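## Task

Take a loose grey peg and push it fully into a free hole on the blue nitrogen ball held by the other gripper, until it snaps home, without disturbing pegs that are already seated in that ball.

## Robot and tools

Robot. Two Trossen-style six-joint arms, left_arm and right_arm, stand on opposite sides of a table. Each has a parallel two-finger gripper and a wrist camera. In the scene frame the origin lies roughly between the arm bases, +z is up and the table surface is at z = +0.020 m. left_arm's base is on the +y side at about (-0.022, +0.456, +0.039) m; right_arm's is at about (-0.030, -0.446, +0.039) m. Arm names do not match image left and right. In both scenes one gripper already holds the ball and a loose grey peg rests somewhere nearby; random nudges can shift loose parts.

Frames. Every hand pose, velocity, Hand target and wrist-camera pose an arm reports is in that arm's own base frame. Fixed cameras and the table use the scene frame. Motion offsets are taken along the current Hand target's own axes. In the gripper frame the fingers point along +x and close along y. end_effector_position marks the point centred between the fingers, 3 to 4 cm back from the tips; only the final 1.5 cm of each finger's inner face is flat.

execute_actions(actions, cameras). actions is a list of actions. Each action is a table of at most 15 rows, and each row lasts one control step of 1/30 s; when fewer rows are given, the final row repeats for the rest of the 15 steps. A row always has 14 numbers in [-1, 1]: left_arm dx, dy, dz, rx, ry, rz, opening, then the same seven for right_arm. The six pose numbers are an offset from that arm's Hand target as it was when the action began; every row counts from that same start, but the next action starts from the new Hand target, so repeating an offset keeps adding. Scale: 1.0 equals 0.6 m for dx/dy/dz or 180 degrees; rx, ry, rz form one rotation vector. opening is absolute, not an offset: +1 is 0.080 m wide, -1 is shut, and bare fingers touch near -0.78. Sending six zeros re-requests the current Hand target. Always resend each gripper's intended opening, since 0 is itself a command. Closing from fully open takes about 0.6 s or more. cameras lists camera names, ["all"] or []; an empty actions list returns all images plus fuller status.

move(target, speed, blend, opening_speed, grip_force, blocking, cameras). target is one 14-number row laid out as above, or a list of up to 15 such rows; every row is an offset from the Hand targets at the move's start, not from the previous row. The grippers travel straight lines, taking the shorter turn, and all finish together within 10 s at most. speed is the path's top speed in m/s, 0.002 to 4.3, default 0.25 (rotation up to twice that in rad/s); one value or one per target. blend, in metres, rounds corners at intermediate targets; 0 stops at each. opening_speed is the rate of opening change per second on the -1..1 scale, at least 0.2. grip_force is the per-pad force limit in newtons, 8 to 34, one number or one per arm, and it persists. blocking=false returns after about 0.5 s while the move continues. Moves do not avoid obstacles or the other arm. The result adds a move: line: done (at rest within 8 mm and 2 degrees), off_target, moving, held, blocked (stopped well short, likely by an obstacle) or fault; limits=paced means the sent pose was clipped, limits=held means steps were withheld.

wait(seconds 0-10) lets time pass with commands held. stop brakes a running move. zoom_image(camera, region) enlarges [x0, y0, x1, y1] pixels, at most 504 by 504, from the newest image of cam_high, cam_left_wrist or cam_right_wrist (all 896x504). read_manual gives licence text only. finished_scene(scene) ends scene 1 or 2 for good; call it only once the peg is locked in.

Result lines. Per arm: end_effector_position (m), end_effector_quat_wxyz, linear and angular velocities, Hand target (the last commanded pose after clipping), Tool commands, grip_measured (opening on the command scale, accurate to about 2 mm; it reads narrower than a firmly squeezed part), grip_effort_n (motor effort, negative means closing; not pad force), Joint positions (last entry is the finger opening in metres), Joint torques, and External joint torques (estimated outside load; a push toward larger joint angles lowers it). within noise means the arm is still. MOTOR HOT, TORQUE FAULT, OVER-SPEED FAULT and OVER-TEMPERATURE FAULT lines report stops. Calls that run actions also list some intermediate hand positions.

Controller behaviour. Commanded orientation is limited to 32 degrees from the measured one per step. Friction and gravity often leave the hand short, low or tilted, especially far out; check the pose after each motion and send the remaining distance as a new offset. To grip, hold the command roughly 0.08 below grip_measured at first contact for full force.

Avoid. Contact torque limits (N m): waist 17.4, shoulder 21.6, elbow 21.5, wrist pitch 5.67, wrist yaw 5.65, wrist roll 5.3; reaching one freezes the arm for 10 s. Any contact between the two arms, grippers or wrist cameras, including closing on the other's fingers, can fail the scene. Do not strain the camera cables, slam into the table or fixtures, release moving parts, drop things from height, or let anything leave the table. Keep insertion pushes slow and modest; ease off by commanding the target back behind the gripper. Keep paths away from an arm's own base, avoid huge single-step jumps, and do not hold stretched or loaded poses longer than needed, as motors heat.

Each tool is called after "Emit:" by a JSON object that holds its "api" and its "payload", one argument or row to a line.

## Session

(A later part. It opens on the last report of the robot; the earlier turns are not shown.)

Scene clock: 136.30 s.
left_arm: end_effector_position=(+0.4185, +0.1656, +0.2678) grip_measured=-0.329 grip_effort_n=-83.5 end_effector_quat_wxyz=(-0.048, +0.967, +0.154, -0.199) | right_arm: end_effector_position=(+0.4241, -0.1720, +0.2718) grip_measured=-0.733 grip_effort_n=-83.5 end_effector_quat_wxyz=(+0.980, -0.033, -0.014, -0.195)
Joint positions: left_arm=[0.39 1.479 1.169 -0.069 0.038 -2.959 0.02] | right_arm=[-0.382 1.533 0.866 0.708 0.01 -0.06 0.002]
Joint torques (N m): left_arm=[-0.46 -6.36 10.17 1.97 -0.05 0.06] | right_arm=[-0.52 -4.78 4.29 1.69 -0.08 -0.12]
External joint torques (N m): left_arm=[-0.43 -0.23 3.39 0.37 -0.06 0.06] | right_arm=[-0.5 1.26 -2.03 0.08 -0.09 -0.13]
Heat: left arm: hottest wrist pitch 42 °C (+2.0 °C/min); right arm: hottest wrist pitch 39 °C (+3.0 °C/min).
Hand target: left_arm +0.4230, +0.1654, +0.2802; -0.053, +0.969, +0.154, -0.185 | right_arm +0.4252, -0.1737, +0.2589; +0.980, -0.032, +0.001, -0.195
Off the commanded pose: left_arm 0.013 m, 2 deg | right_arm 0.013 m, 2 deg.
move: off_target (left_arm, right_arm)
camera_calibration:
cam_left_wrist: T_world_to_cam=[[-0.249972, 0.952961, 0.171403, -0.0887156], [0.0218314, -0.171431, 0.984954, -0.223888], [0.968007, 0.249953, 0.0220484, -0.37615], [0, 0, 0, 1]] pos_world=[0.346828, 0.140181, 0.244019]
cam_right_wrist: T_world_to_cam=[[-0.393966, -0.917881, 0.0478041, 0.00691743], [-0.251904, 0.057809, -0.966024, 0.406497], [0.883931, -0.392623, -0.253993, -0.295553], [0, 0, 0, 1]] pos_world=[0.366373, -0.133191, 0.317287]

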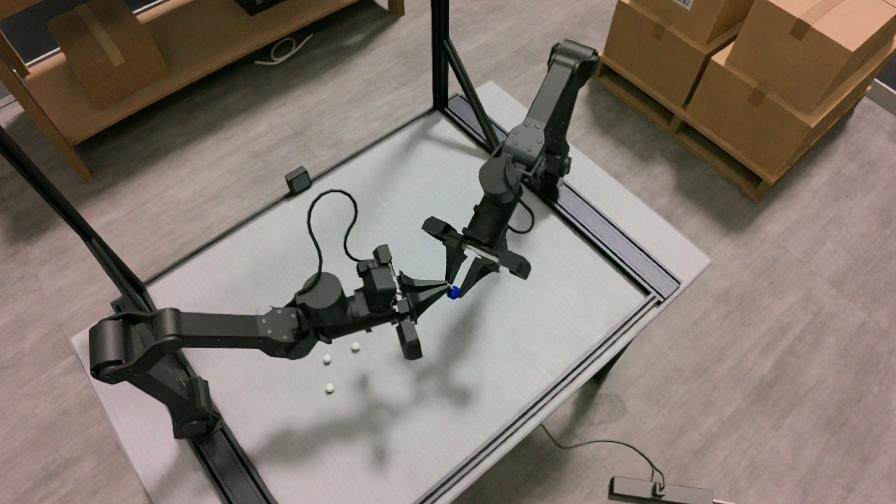

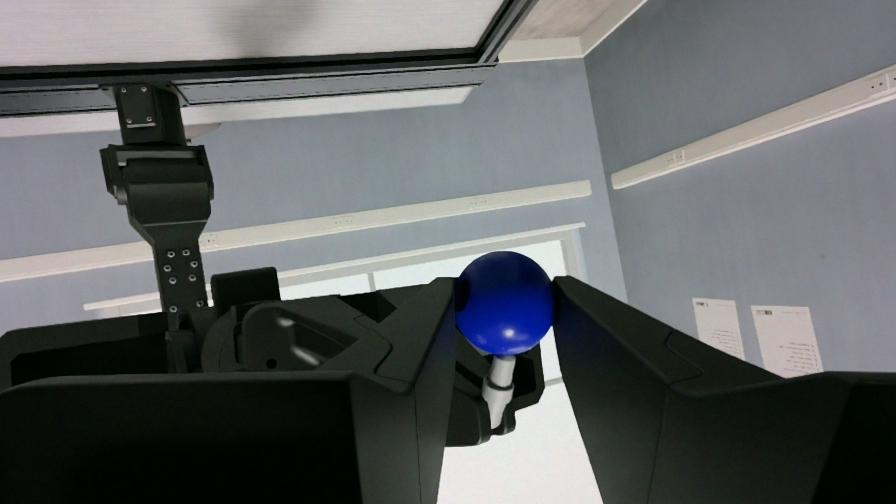

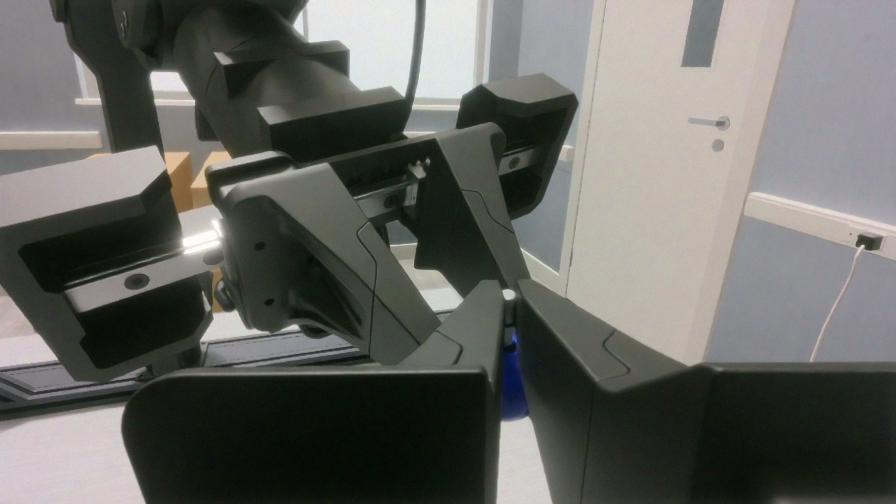

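Emit:
{"api": "move", "payload": {
  "target": [0.0031,-0.0013,0.0129,0,0,0,-0.465,-0.0069,0.0019,0.0278,0,0,0,-0.9],
  "speed": 0.03,
  "cameras": ["all"]
}}

Emit:
{"api": "zoom_image", "payload": {
  "camera": "cam_high",
  "region": [440, 275, 460, 295]
}}

Emit:
{"api": "zoom_image", "payload": {
  "camera": "cam_left_wrist",
  "region": [424, 304, 584, 464]
}}

Emit:
{"api": "zoom_image", "payload": {
  "camera": "cam_right_wrist",
  "region": [468, 290, 558, 380]
}}

Scene clock: 142.43 s.
left_arm: end_effector_position=(+0.4211, +0.1667, +0.2697) grip_measured=-0.329 grip_effort_n=-83.5 end_effector_quat_wxyz=(-0.050, +0.968, +0.155, -0.192) | right_arm: end_effector_position=(+0.4217, -0.1717, +0.2736) grip_measured=-0.733 grip_effort_n=-83.5 end_effector_quat_wxyz=(+0.980, -0.030, +0.000, -0.197)
Joint positions: left_arm=[0.39 1.485 1.169 -0.047 0.038 -2.958 0.02] | right_arm=[-0.382 1.51 0.879 0.642 0.014 -0.06 0.002]
Joint torques (N m): left_arm=[0.2 -7.13 6.63 2.5 0.2 0.14] | right_arm=[0.39 -6.99 6.12 1.12 0.04 -0.13]
External joint torques (N m): left_arm=[0.19 -0.94 -0.16 0.91 0.2 0.13] | right_arm=[0.47 -1.13 -0.19 -0.47 0.03 -0.13]
Heat: left arm: hottest wrist pitch 42 °C (+2.0 °C/min); right arm: hottest wrist pitch 39 °C (+3.0 °C/min).
Hand target: left_arm +0.4216, +0.1671, +0.2725; -0.053, +0.969, +0.154, -0.185 | right_arm +0.4220, -0.1701, +0.2755; +0.980, -0.032, +0.001, -0.195
Off the commanded pose: left_arm 0.003 m, 1 deg | right_arm 0.003 m, 0 deg.
move: done
camera_calibration:
cam_left_wrist: T_world_to_cam=[[-0.252403, 0.951889, 0.17378, -0.0888183], [0.00737145, -0.177699, 0.984057, -0.218205], [0.967594, 0.24966, 0.0378349, -0.382924], [0, 0, 0, 1]] pos_world=[0.349705, 0.141371, 0.244649]
cam_right_wrist: T_world_to_cam=[[-0.396154, -0.916904, 0.0484741, 0.00706643], [-0.277916, 0.0694236, -0.958093, 0.418392], [0.875114, -0.393024, -0.282325, -0.281394], [0, 0, 0, 1]] pos_world=[0.36533, -0.133162, 0.321072]

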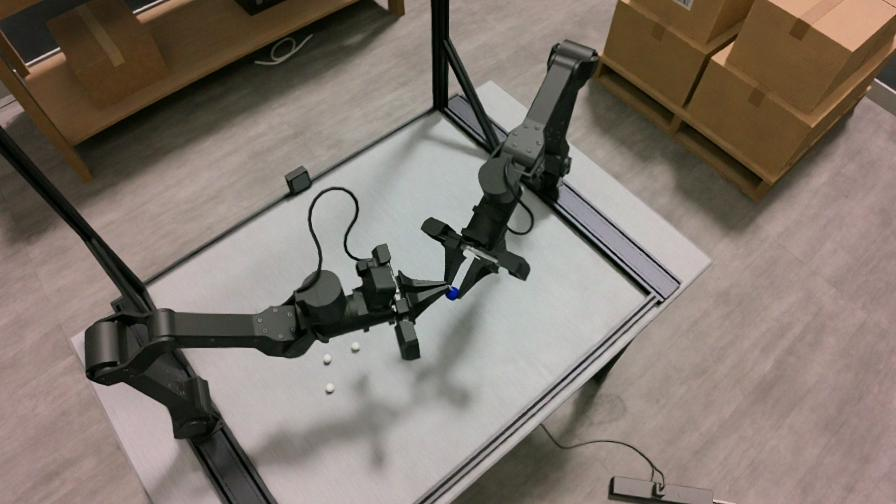

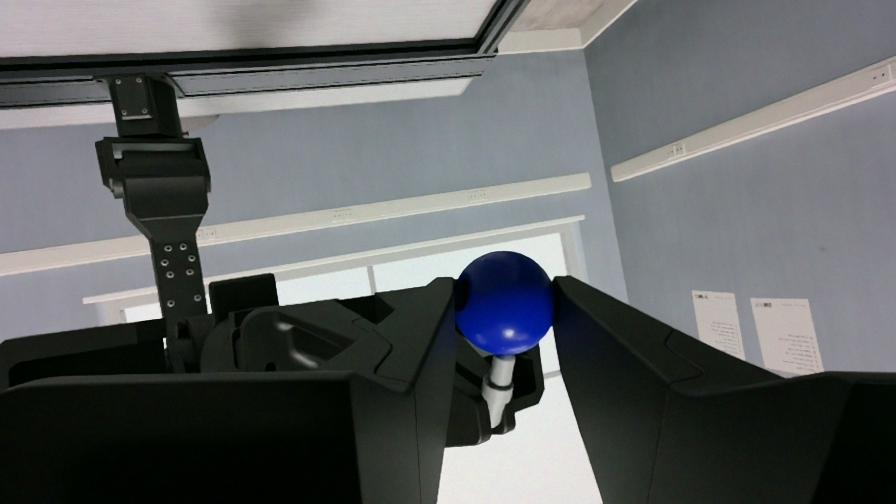

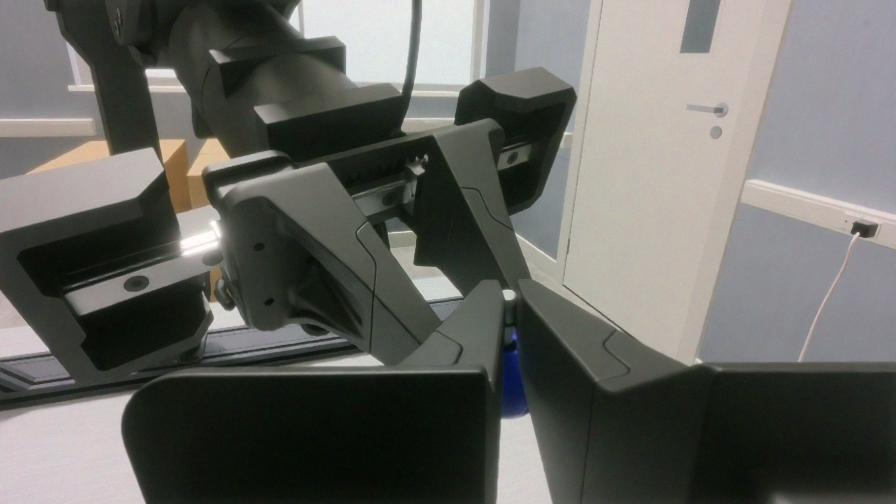

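Scaled by 25.200 from the camera's 896x504 image, which has a finer 1280x720 frame.

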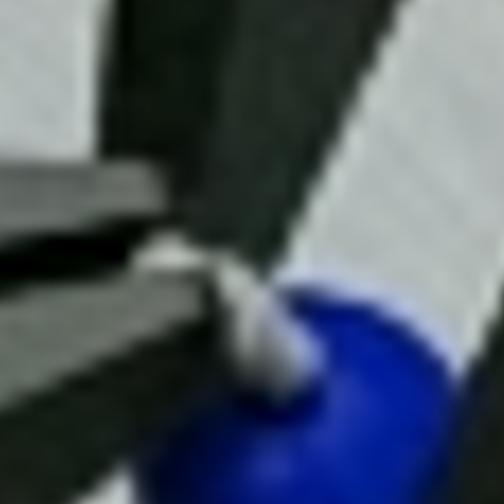

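Scaled by 3.150 from the camera's 896x504 image, which has a finer 1280x720 frame.

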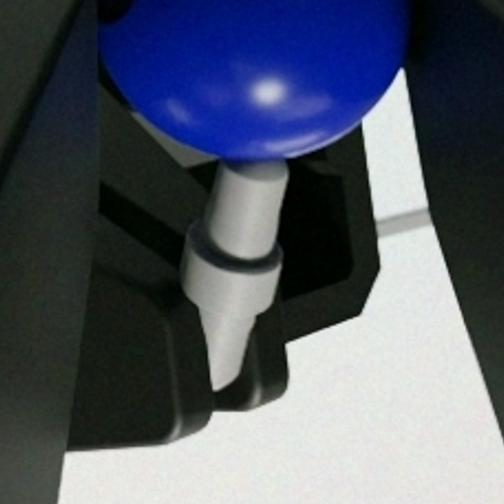

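Scaled by 5.600 from the camera's 896x504 image, which has a finer 1280x720 frame.

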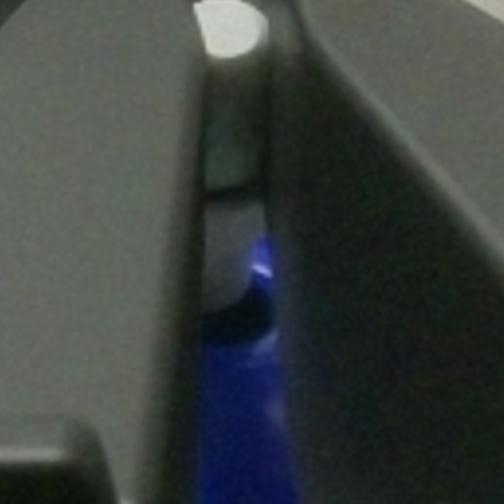

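Emit:
{"api": "move", "payload": {
  "target": [-0.0061,0.0027,-0.0257,0,0,0,-0.465,0.0104,-0.0055,-0.0436,0,0,0,-0.9],
  "speed": 0.02,
  "cameras": ["all"]
}}

Emit:
{"api": "zoom_image", "payload": {
  "camera": "cam_left_wrist",
  "region": [424, 304, 584, 464]
}}

Emit:
{"api": "zoom_image", "payload": {
  "camera": "cam_right_wrist",
  "region": [468, 290, 558, 380]
}}

Scene clock: 147.20 s.
left_arm: end_effector_position=(+0.4183, +0.1668, +0.2681) grip_measured=-0.329 grip_effort_n=-83.5 end_effector_quat_wxyz=(-0.047, +0.964, +0.157, -0.209) | right_arm: end_effector_position=(+0.4248, -0.1747, +0.2686) grip_measured=-0.733 grip_effort_n=-83.5 end_effector_quat_wxyz=(+0.980, -0.035, -0.022, -0.195)
Joint positions: left_arm=[0.389 1.485 1.191 -0.105 0.029 -2.958 0.02] | right_arm=[-0.39 1.553 0.855 0.755 0 -0.06 0.002]
Joint torques (N m): left_arm=[-1.09 -7.16 11.16 2.36 0.06 -0.02] | right_arm=[-0.45 -4.06 3.61 1.19 -0.06 -0.13]
External joint torques (N m): left_arm=[-1.09 -0.96 4.31 0.76 0.05 -0.02] | right_arm=[-0.44 2.08 -2.63 -0.42 -0.06 -0.13]
Heat: left arm: hottest wrist pitch 43 °C (+3.0 °C/min); right arm: hottest wrist pitch 39 °C (+3.0 °C/min).
Hand target: left_arm +0.4246, +0.1636, +0.2878; -0.053, +0.969, +0.154, -0.185 | right_arm +0.4262, -0.1772, +0.2495; +0.980, -0.032, +0.001, -0.195
Off the commanded pose: left_arm 0.021 m, 3 deg | right_arm 0.019 m, 3 deg.
move: off_target (left_arm, right_arm)
camera_calibration:
cam_left_wrist: T_world_to_cam=[[-0.253839, 0.951746, 0.172468, -0.0883402], [0.0422415, -0.16723, 0.985013, -0.23311], [0.966324, 0.25732, 0.00224647, -0.371534], [0, 0, 0, 1]] pos_world=[0.346445, 0.140697, 0.245687]
cam_right_wrist: T_world_to_cam=[[-0.392954, -0.918303, 0.0480352, 0.00428491], [-0.23751, 0.0508915, -0.970051, 0.397473], [0.888356, -0.392594, -0.238104, -0.304169], [0, 0, 0, 1]] pos_world=[0.366298, -0.135708, 0.31294]

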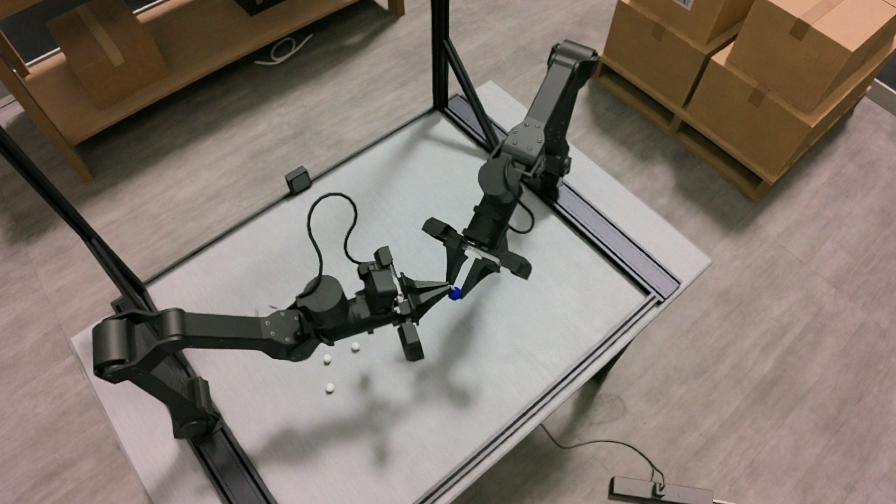

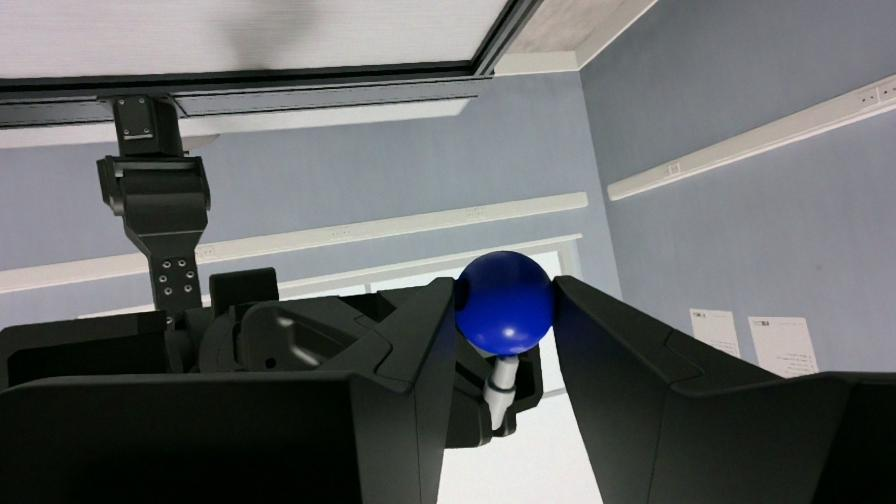

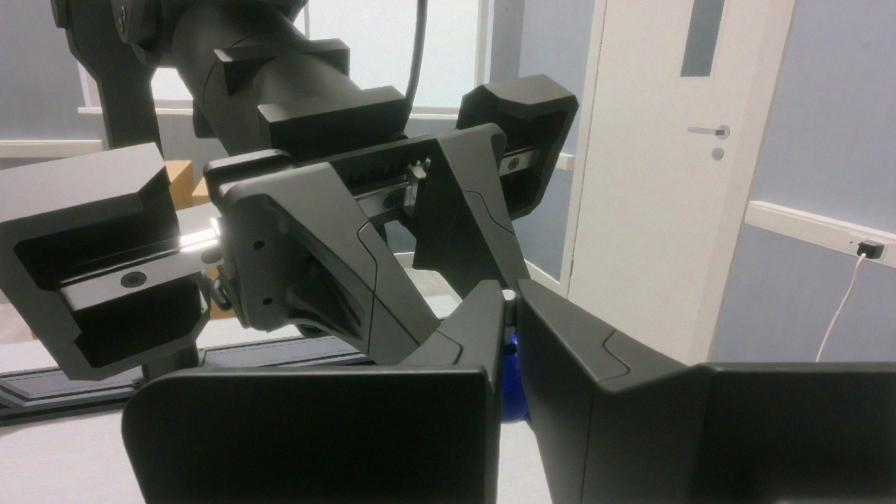

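Scaled by 3.150 from the camera's 896x504 image, which has a finer 1280x720 frame.

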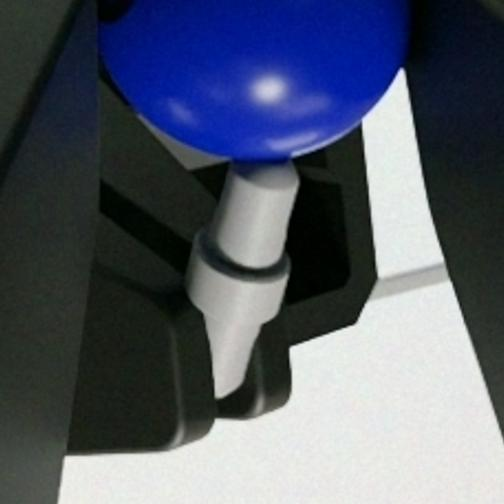

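Scaled by 5.600 from the camera's 896x504 image, which has a finer 1280x720 frame.

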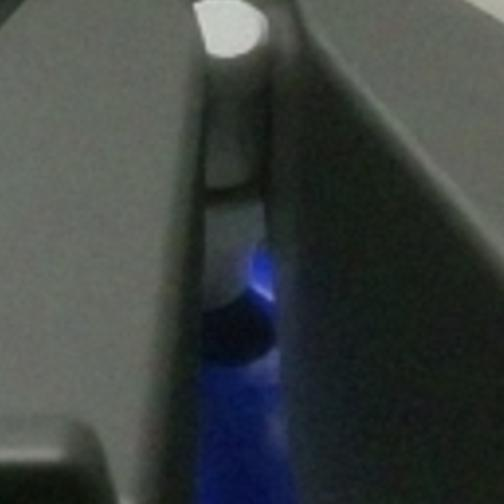

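Emit:
{"api": "move", "payload": {
  "target": [0.0061,-0.0027,0.0257,0,0,0,-0.465,-0.0126,0.0034,0.0514,0,0,0,-0.9],
  "speed": 0.03,
  "cameras": ["all"]
}}

Emit:
{"api": "zoom_image", "payload": {
  "camera": "cam_high",
  "region": [440, 275, 460, 295]
}}

Emit:
{"api": "zoom_image", "payload": {
  "camera": "cam_left_wrist",
  "region": [424, 304, 584, 464]
}}

Emit:
{"api": "zoom_image", "payload": {
  "camera": "cam_right_wrist",
  "region": [468, 290, 558, 380]
}}

Scene clock: 150.50 s.
left_arm: end_effector_position=(+0.4220, +0.1672, +0.2700) grip_measured=-0.329 grip_effort_n=-83.5 end_effector_quat_wxyz=(-0.051, +0.968, +0.156, -0.191) | right_arm: end_effector_position=(+0.4206, -0.1720, +0.2751) grip_measured=-0.733 grip_effort_n=-83.5 end_effector_quat_wxyz=(+0.980, -0.030, +0.004, -0.196)
Joint positions: left_arm=[0.389 1.489 1.172 -0.045 0.036 -2.958 0.02] | right_arm=[-0.385 1.501 0.885 0.619 0.01 -0.06 0.002]
Joint torques (N m): left_arm=[0.21 -7.62 6.3 2.31 0.28 0.13] | right_arm=[0.2 -7.44 6.3 1.28 0.05 -0.14]
External joint torques (N m): left_arm=[0.22 -1.45 -0.52 0.7 0.27 0.13] | right_arm=[0.19 -1.54 -0.1 -0.33 0.05 -0.14]
Heat: left arm: hottest wrist pitch 44 °C (+4.0 °C/min); right arm: hottest wrist pitch 38 °C (+1.0 °C/min).
Hand target: left_arm +0.4215, +0.1670, +0.2725; -0.053, +0.969, +0.154, -0.185 | right_arm +0.4204, -0.1705, +0.2801; +0.980, -0.032, +0.001, -0.195
Off the commanded pose: left_arm 0.003 m, 1 deg | right_arm 0.005 m, 1 deg.
move: done
camera_calibration:
cam_left_wrist: T_world_to_cam=[[-0.25398, 0.951302, 0.174694, -0.088553], [0.00613718, -0.179028, 0.983825, -0.217565], [0.96719, 0.250944, 0.0396313, -0.384471], [0, 0, 0, 1]] pos_world=[0.350701, 0.141771, 0.244753]
cam_right_wrist: T_world_to_cam=[[-0.395122, -0.917335, 0.0487369, 0.00571141], [-0.285391, 0.0721512, -0.955692, 0.422481], [0.873173, -0.391524, -0.290307, -0.276904], [0, 0, 0, 1]] pos_world=[0.364614, -0.133658, 0.323096]

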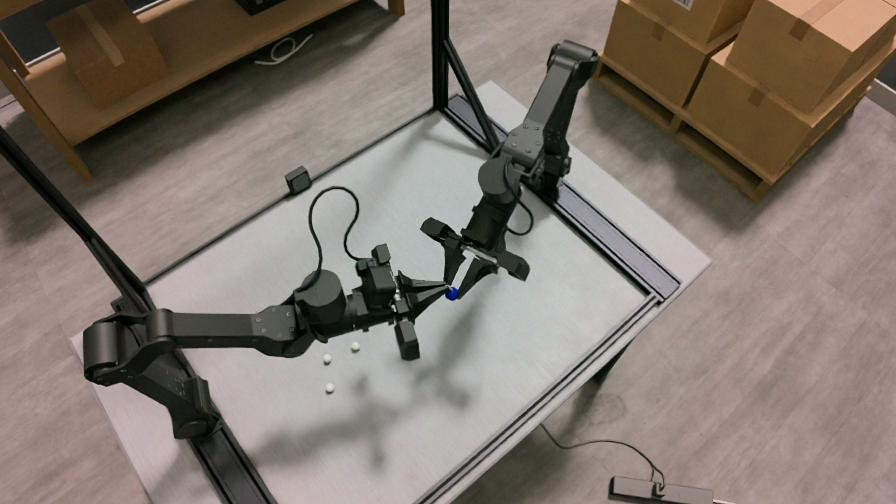

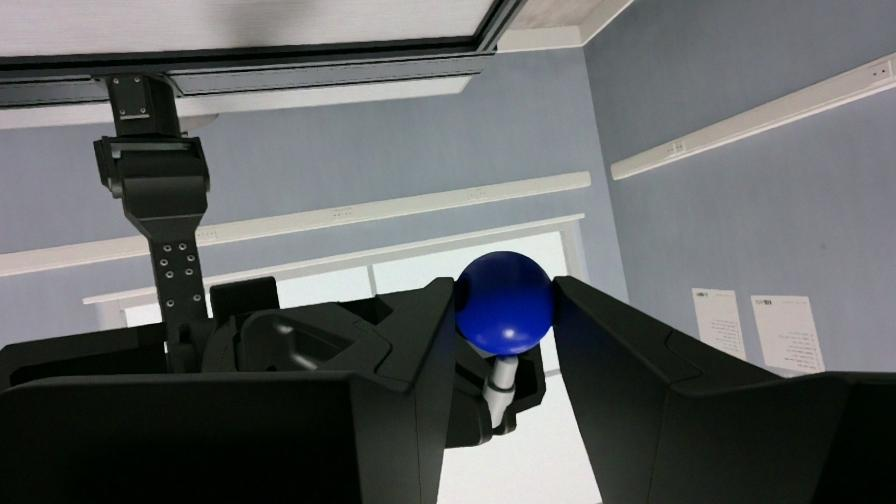

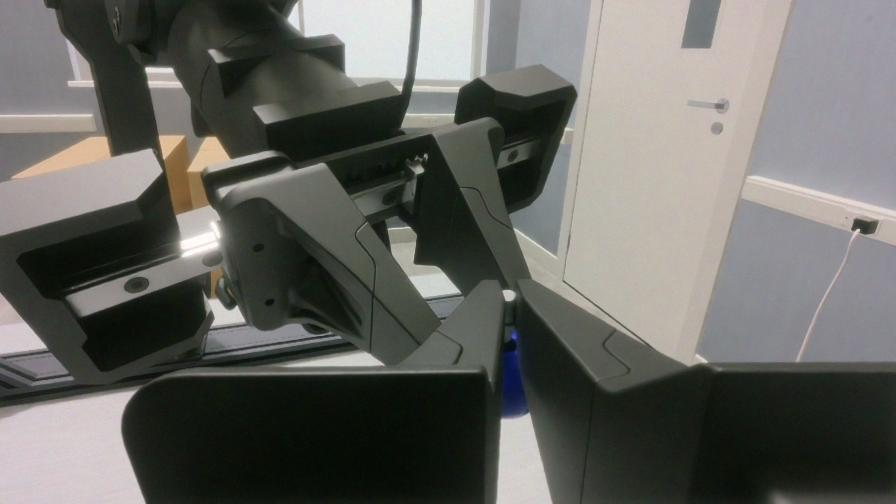

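Scaled by 25.200 from the camera's 896x504 image, which has a finer 1280x720 frame.

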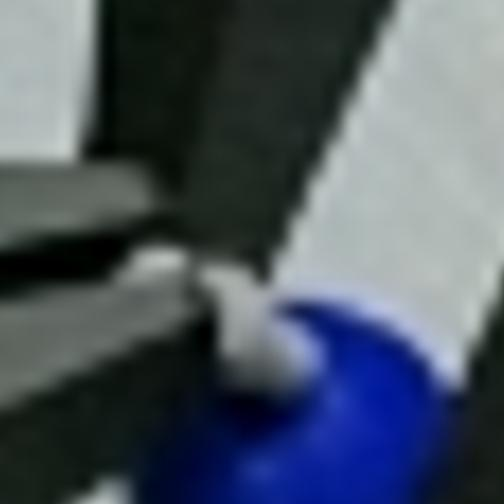

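Scaled by 3.150 from the camera's 896x504 image, which has a finer 1280x720 frame.

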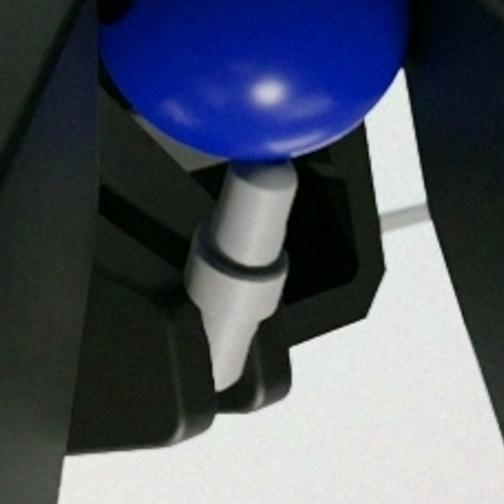

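Scaled by 5.600 from the camera's 896x504 image, which has a finer 1280x720 frame.

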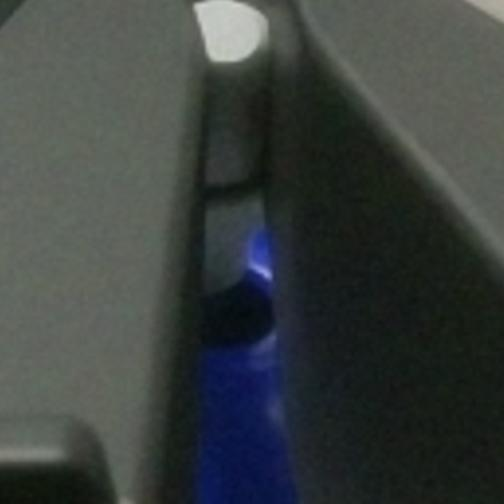

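Emit:
{"api": "move", "payload": {
  "target": [
    [0,0,0,0,0,0,-0.465,-0.0016,0.0005,0.0075,0,0,0,-0.9],
    [0,0,0,0,0,0,-0.465,-0.0056,-0.001,0.0065,0,0,0,-0.9]
  ],
  "speed": 0.03,
  "cameras": ["all"]
}}

Emit:
{"api": "zoom_image", "payload": {
  "camera": "cam_high",
  "region": [440, 275, 460, 295]
}}

Emit:
{"api": "zoom_image", "payload": {
  "camera": "cam_left_wrist",
  "region": [424, 304, 584, 464]
}}

Emit:
{"api": "zoom_image", "payload": {
  "camera": "cam_right_wrist",
  "region": [468, 290, 558, 380]
}}

Scene clock: 152.77 s.
left_arm: end_effector_position=(+0.4224, +0.1673, +0.2711) grip_measured=-0.329 grip_effort_n=-83.5 end_effector_quat_wxyz=(-0.051, +0.968, +0.156, -0.188) | right_arm: end_effector_position=(+0.4194, -0.1711, +0.2781) grip_measured=-0.733 grip_effort_n=-83.5 end_effector_quat_wxyz=(+0.980, -0.029, +0.007, -0.197)
Joint positions: left_arm=[0.389 1.489 1.172 -0.039 0.037 -2.958 0.02] | right_arm=[-0.383 1.489 0.892 0.596 0.013 -0.06 0.002]
Joint torques (N m): left_arm=[0.23 -7.62 6.3 1.98 0.25 0.13] | right_arm=[0.06 -8.36 5.66 1.7 -0.08 -0.13]
External joint torques (N m): left_arm=[0.23 -1.46 -0.46 0.39 0.25 0.13] | right_arm=[0.12 -2.53 -0.78 0.08 -0.09 -0.14]
Heat: left arm: hottest wrist pitch 44 °C (+4.0 °C/min); right arm: hottest wrist pitch 38 °C (+0.0 °C/min).
Hand target: left_arm +0.4215, +0.1670, +0.2725; -0.053, +0.969, +0.154, -0.185 | right_arm +0.4172, -0.1694, +0.2840; +0.980, -0.032, +0.001, -0.195
Off the commanded pose: left_arm 0.002 m, 1 deg | right_arm 0.007 m, 1 deg.
move: done
camera_calibration:
cam_left_wrist: T_world_to_cam=[[-0.254499, 0.951063, 0.175241, -0.0886316], [0.00117203, -0.180905, 0.9835, -0.216141], [0.967072, 0.250505, 0.0449253, -0.386317], [0, 0, 0, 1]] pos_world=[0.351293, 0.141968, 0.245462]
cam_right_wrist: T_world_to_cam=[[-0.395553, -0.917144, 0.048831, 0.00604172], [-0.289735, 0.0741536, -0.95423, 0.426672], [0.871545, -0.391596, -0.295061, -0.272614], [0, 0, 0, 1]] pos_world=[0.363607, -0.132853, 0.326411]

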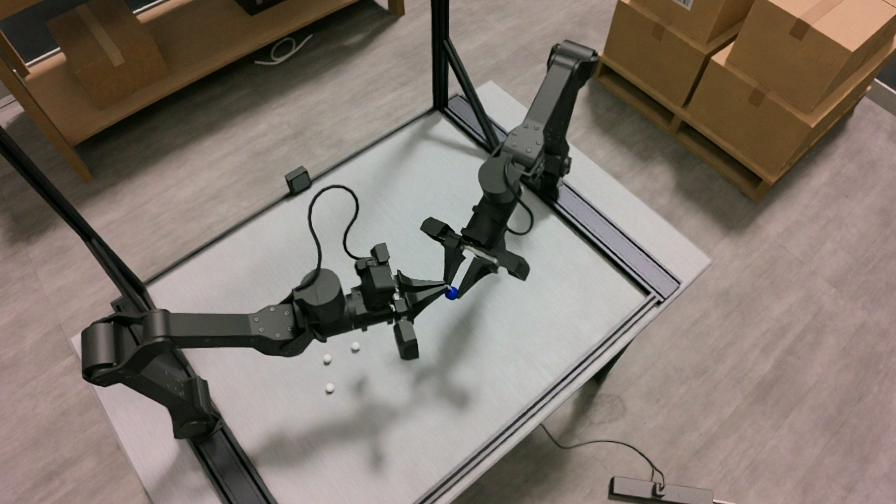

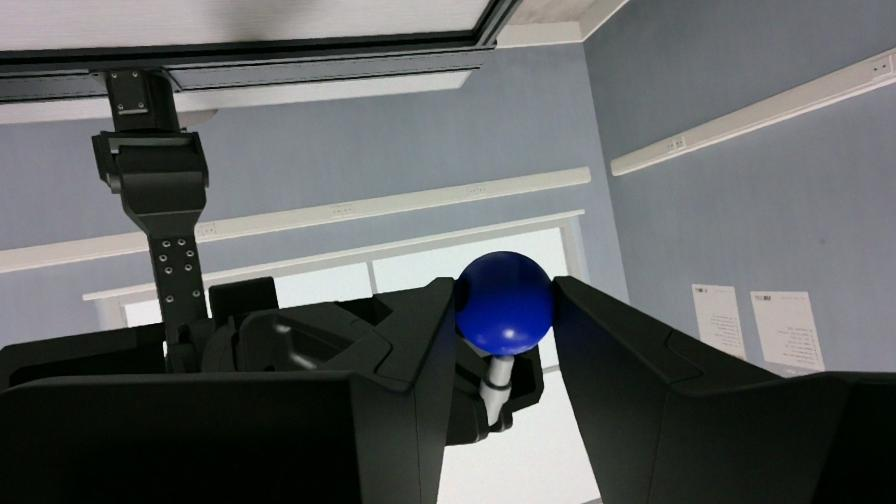

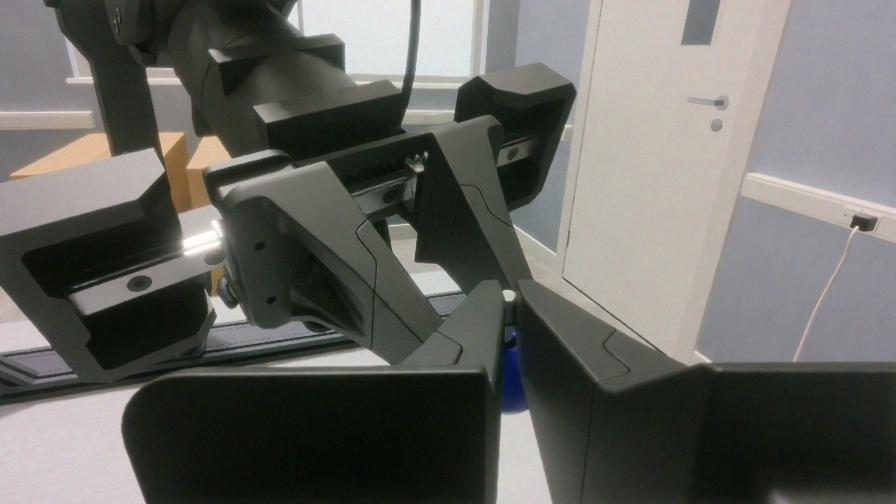

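Scaled by 25.200 from the camera's 896x504 image, which has a finer 1280x720 frame.

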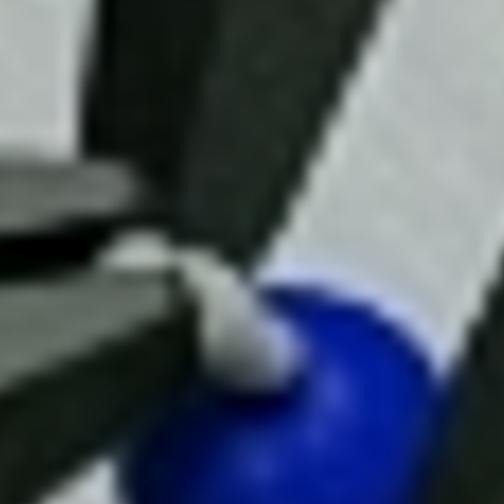

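Scaled by 3.150 from the camera's 896x504 image, which has a finer 1280x720 frame.

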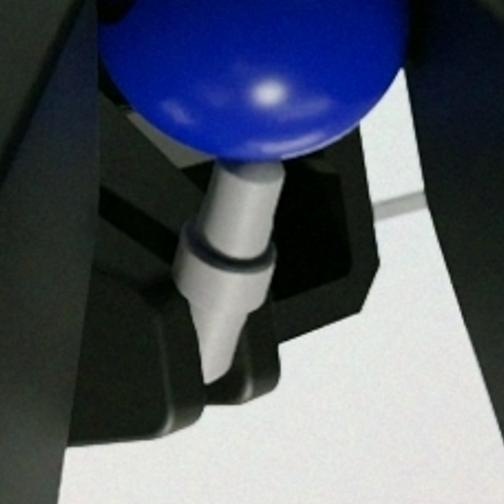

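Scaled by 5.600 from the camera's 896x504 image, which has a finer 1280x720 frame.

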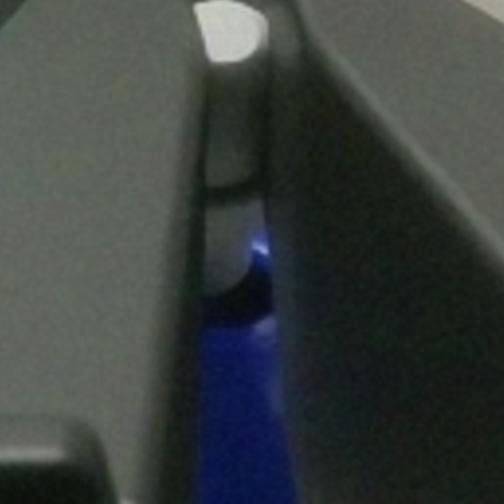

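Emit:
{"api": "move", "payload": {
  "target": [0,0,0,0,0,0,-0.465,0,-0.003,0,0,0,0,-0.9],
  "speed": 0.03,
  "cameras": ["all"]
}}

Emit:
{"api": "zoom_image", "payload": {
  "camera": "cam_high",
  "region": [440, 275, 460, 295]
}}

Emit:
{"api": "zoom_image", "payload": {
  "camera": "cam_left_wrist",
  "region": [424, 304, 584, 464]
}}

Emit:
{"api": "zoom_image", "payload": {
  "camera": "cam_right_wrist",
  "region": [468, 290, 558, 380]
}}

Scene clock: 155.20 s.
left_arm: end_effector_position=(+0.4224, +0.1673, +0.2711) grip_measured=-0.329 grip_effort_n=-83.5 end_effector_quat_wxyz=(-0.051, +0.968, +0.156, -0.188) | right_arm: end_effector_position=(+0.4191, -0.1716, +0.2781) grip_measured=-0.733 grip_effort_n=-83.5 end_effector_quat_wxyz=(+0.980, -0.029, +0.007, -0.196)
Joint positions: left_arm=[0.389 1.489 1.172 -0.039 0.037 -2.958 0.02] | right_arm=[-0.386 1.489 0.892 0.595 0.008 -0.06 0.002]
Joint torques (N m): left_arm=[0.22 -7.6 6.29 1.96 0.25 0.13] | right_arm=[-0.29 -8.12 5.62 1.68 -0.15 -0.12]
External joint torques (N m): left_arm=[0.25 -1.31 -0.6 0.33 0.24 0.12] | right_arm=[-0.25 -2.28 -0.82 0.06 -0.16 -0.13]
Heat: left arm: hottest wrist pitch 45 °C (+5.1 °C/min); right arm: hottest wrist pitch 38 °C (+0.0 °C/min).
Hand target: left_arm +0.4215, +0.1670, +0.2725; -0.053, +0.969, +0.154, -0.185 | right_arm +0.4165, -0.1710, +0.2842; +0.980, -0.032, +0.001, -0.195
Off the commanded pose: left_arm 0.002 m, 0 deg | right_arm 0.007 m, 1 deg.
move: done
camera_calibration:
cam_left_wrist: T_world_to_cam=[[-0.254499, 0.951063, 0.175241, -0.0886316], [0.00117203, -0.180905, 0.9835, -0.216141], [0.967072, 0.250505, 0.0449253, -0.386317], [0, 0, 0, 1]] pos_world=[0.351293, 0.141968, 0.245462]
cam_right_wrist: T_world_to_cam=[[-0.394193, -0.917728, 0.0488545, 0.00478858], [-0.290134, 0.0738287, -0.954134, 0.4267], [0.872029, -0.390287, -0.295367, -0.272486], [0, 0, 0, 1]] pos_world=[0.363304, -0.133456, 0.326412]

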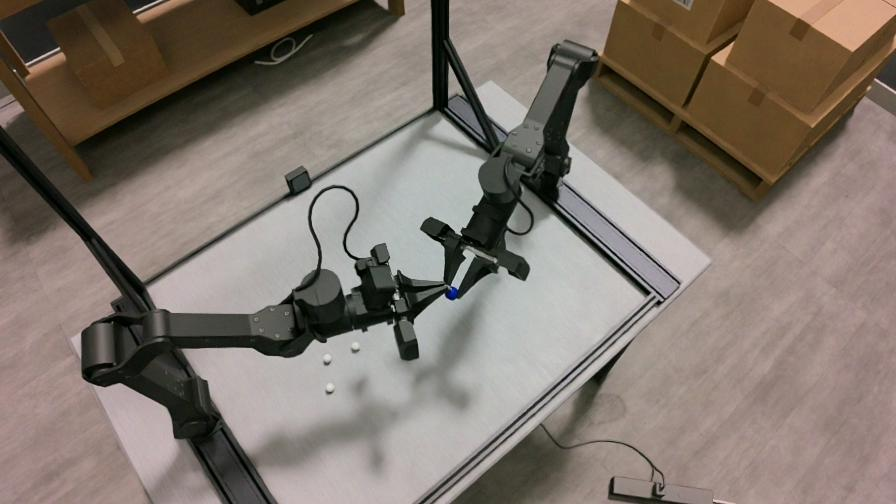

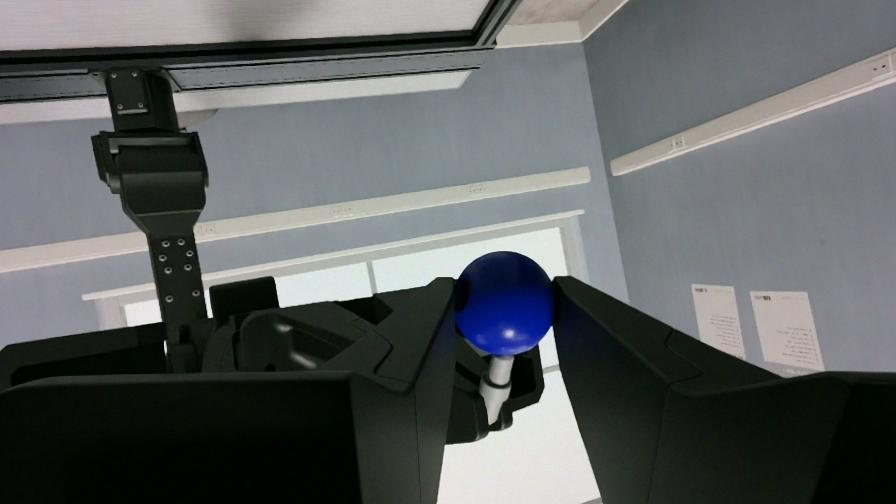

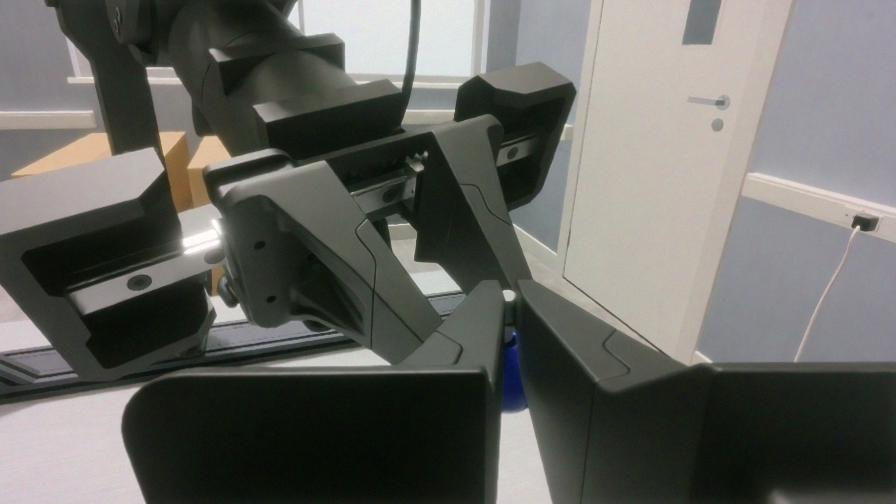

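Scaled by 25.200 from the camera's 896x504 image, which has a finer 1280x720 frame.

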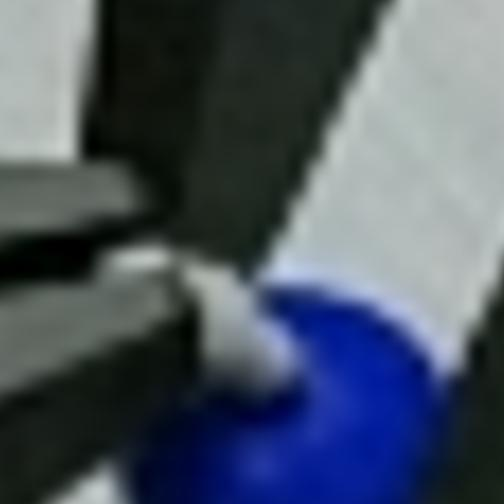

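Scaled by 3.150 from the camera's 896x504 image, which has a finer 1280x720 frame.

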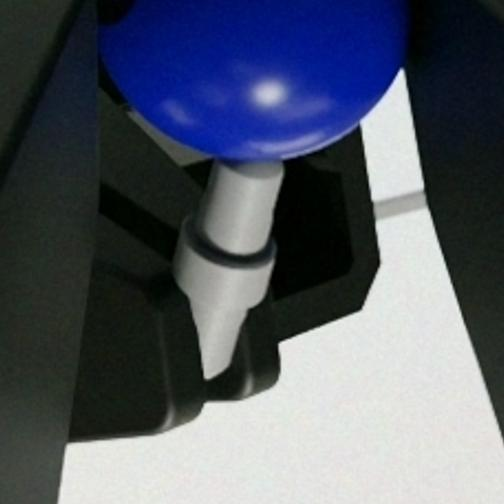

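Scaled by 5.600 from the camera's 896x504 image, which has a finer 1280x720 frame.

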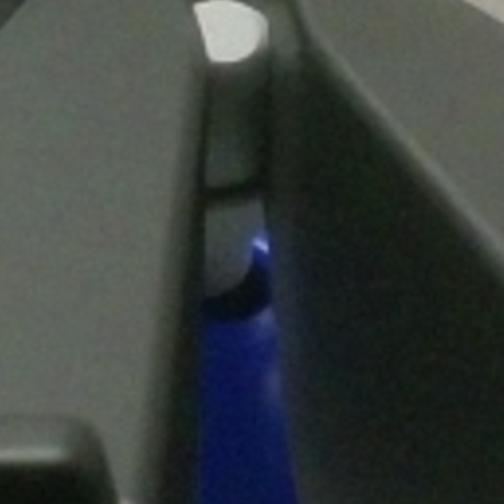

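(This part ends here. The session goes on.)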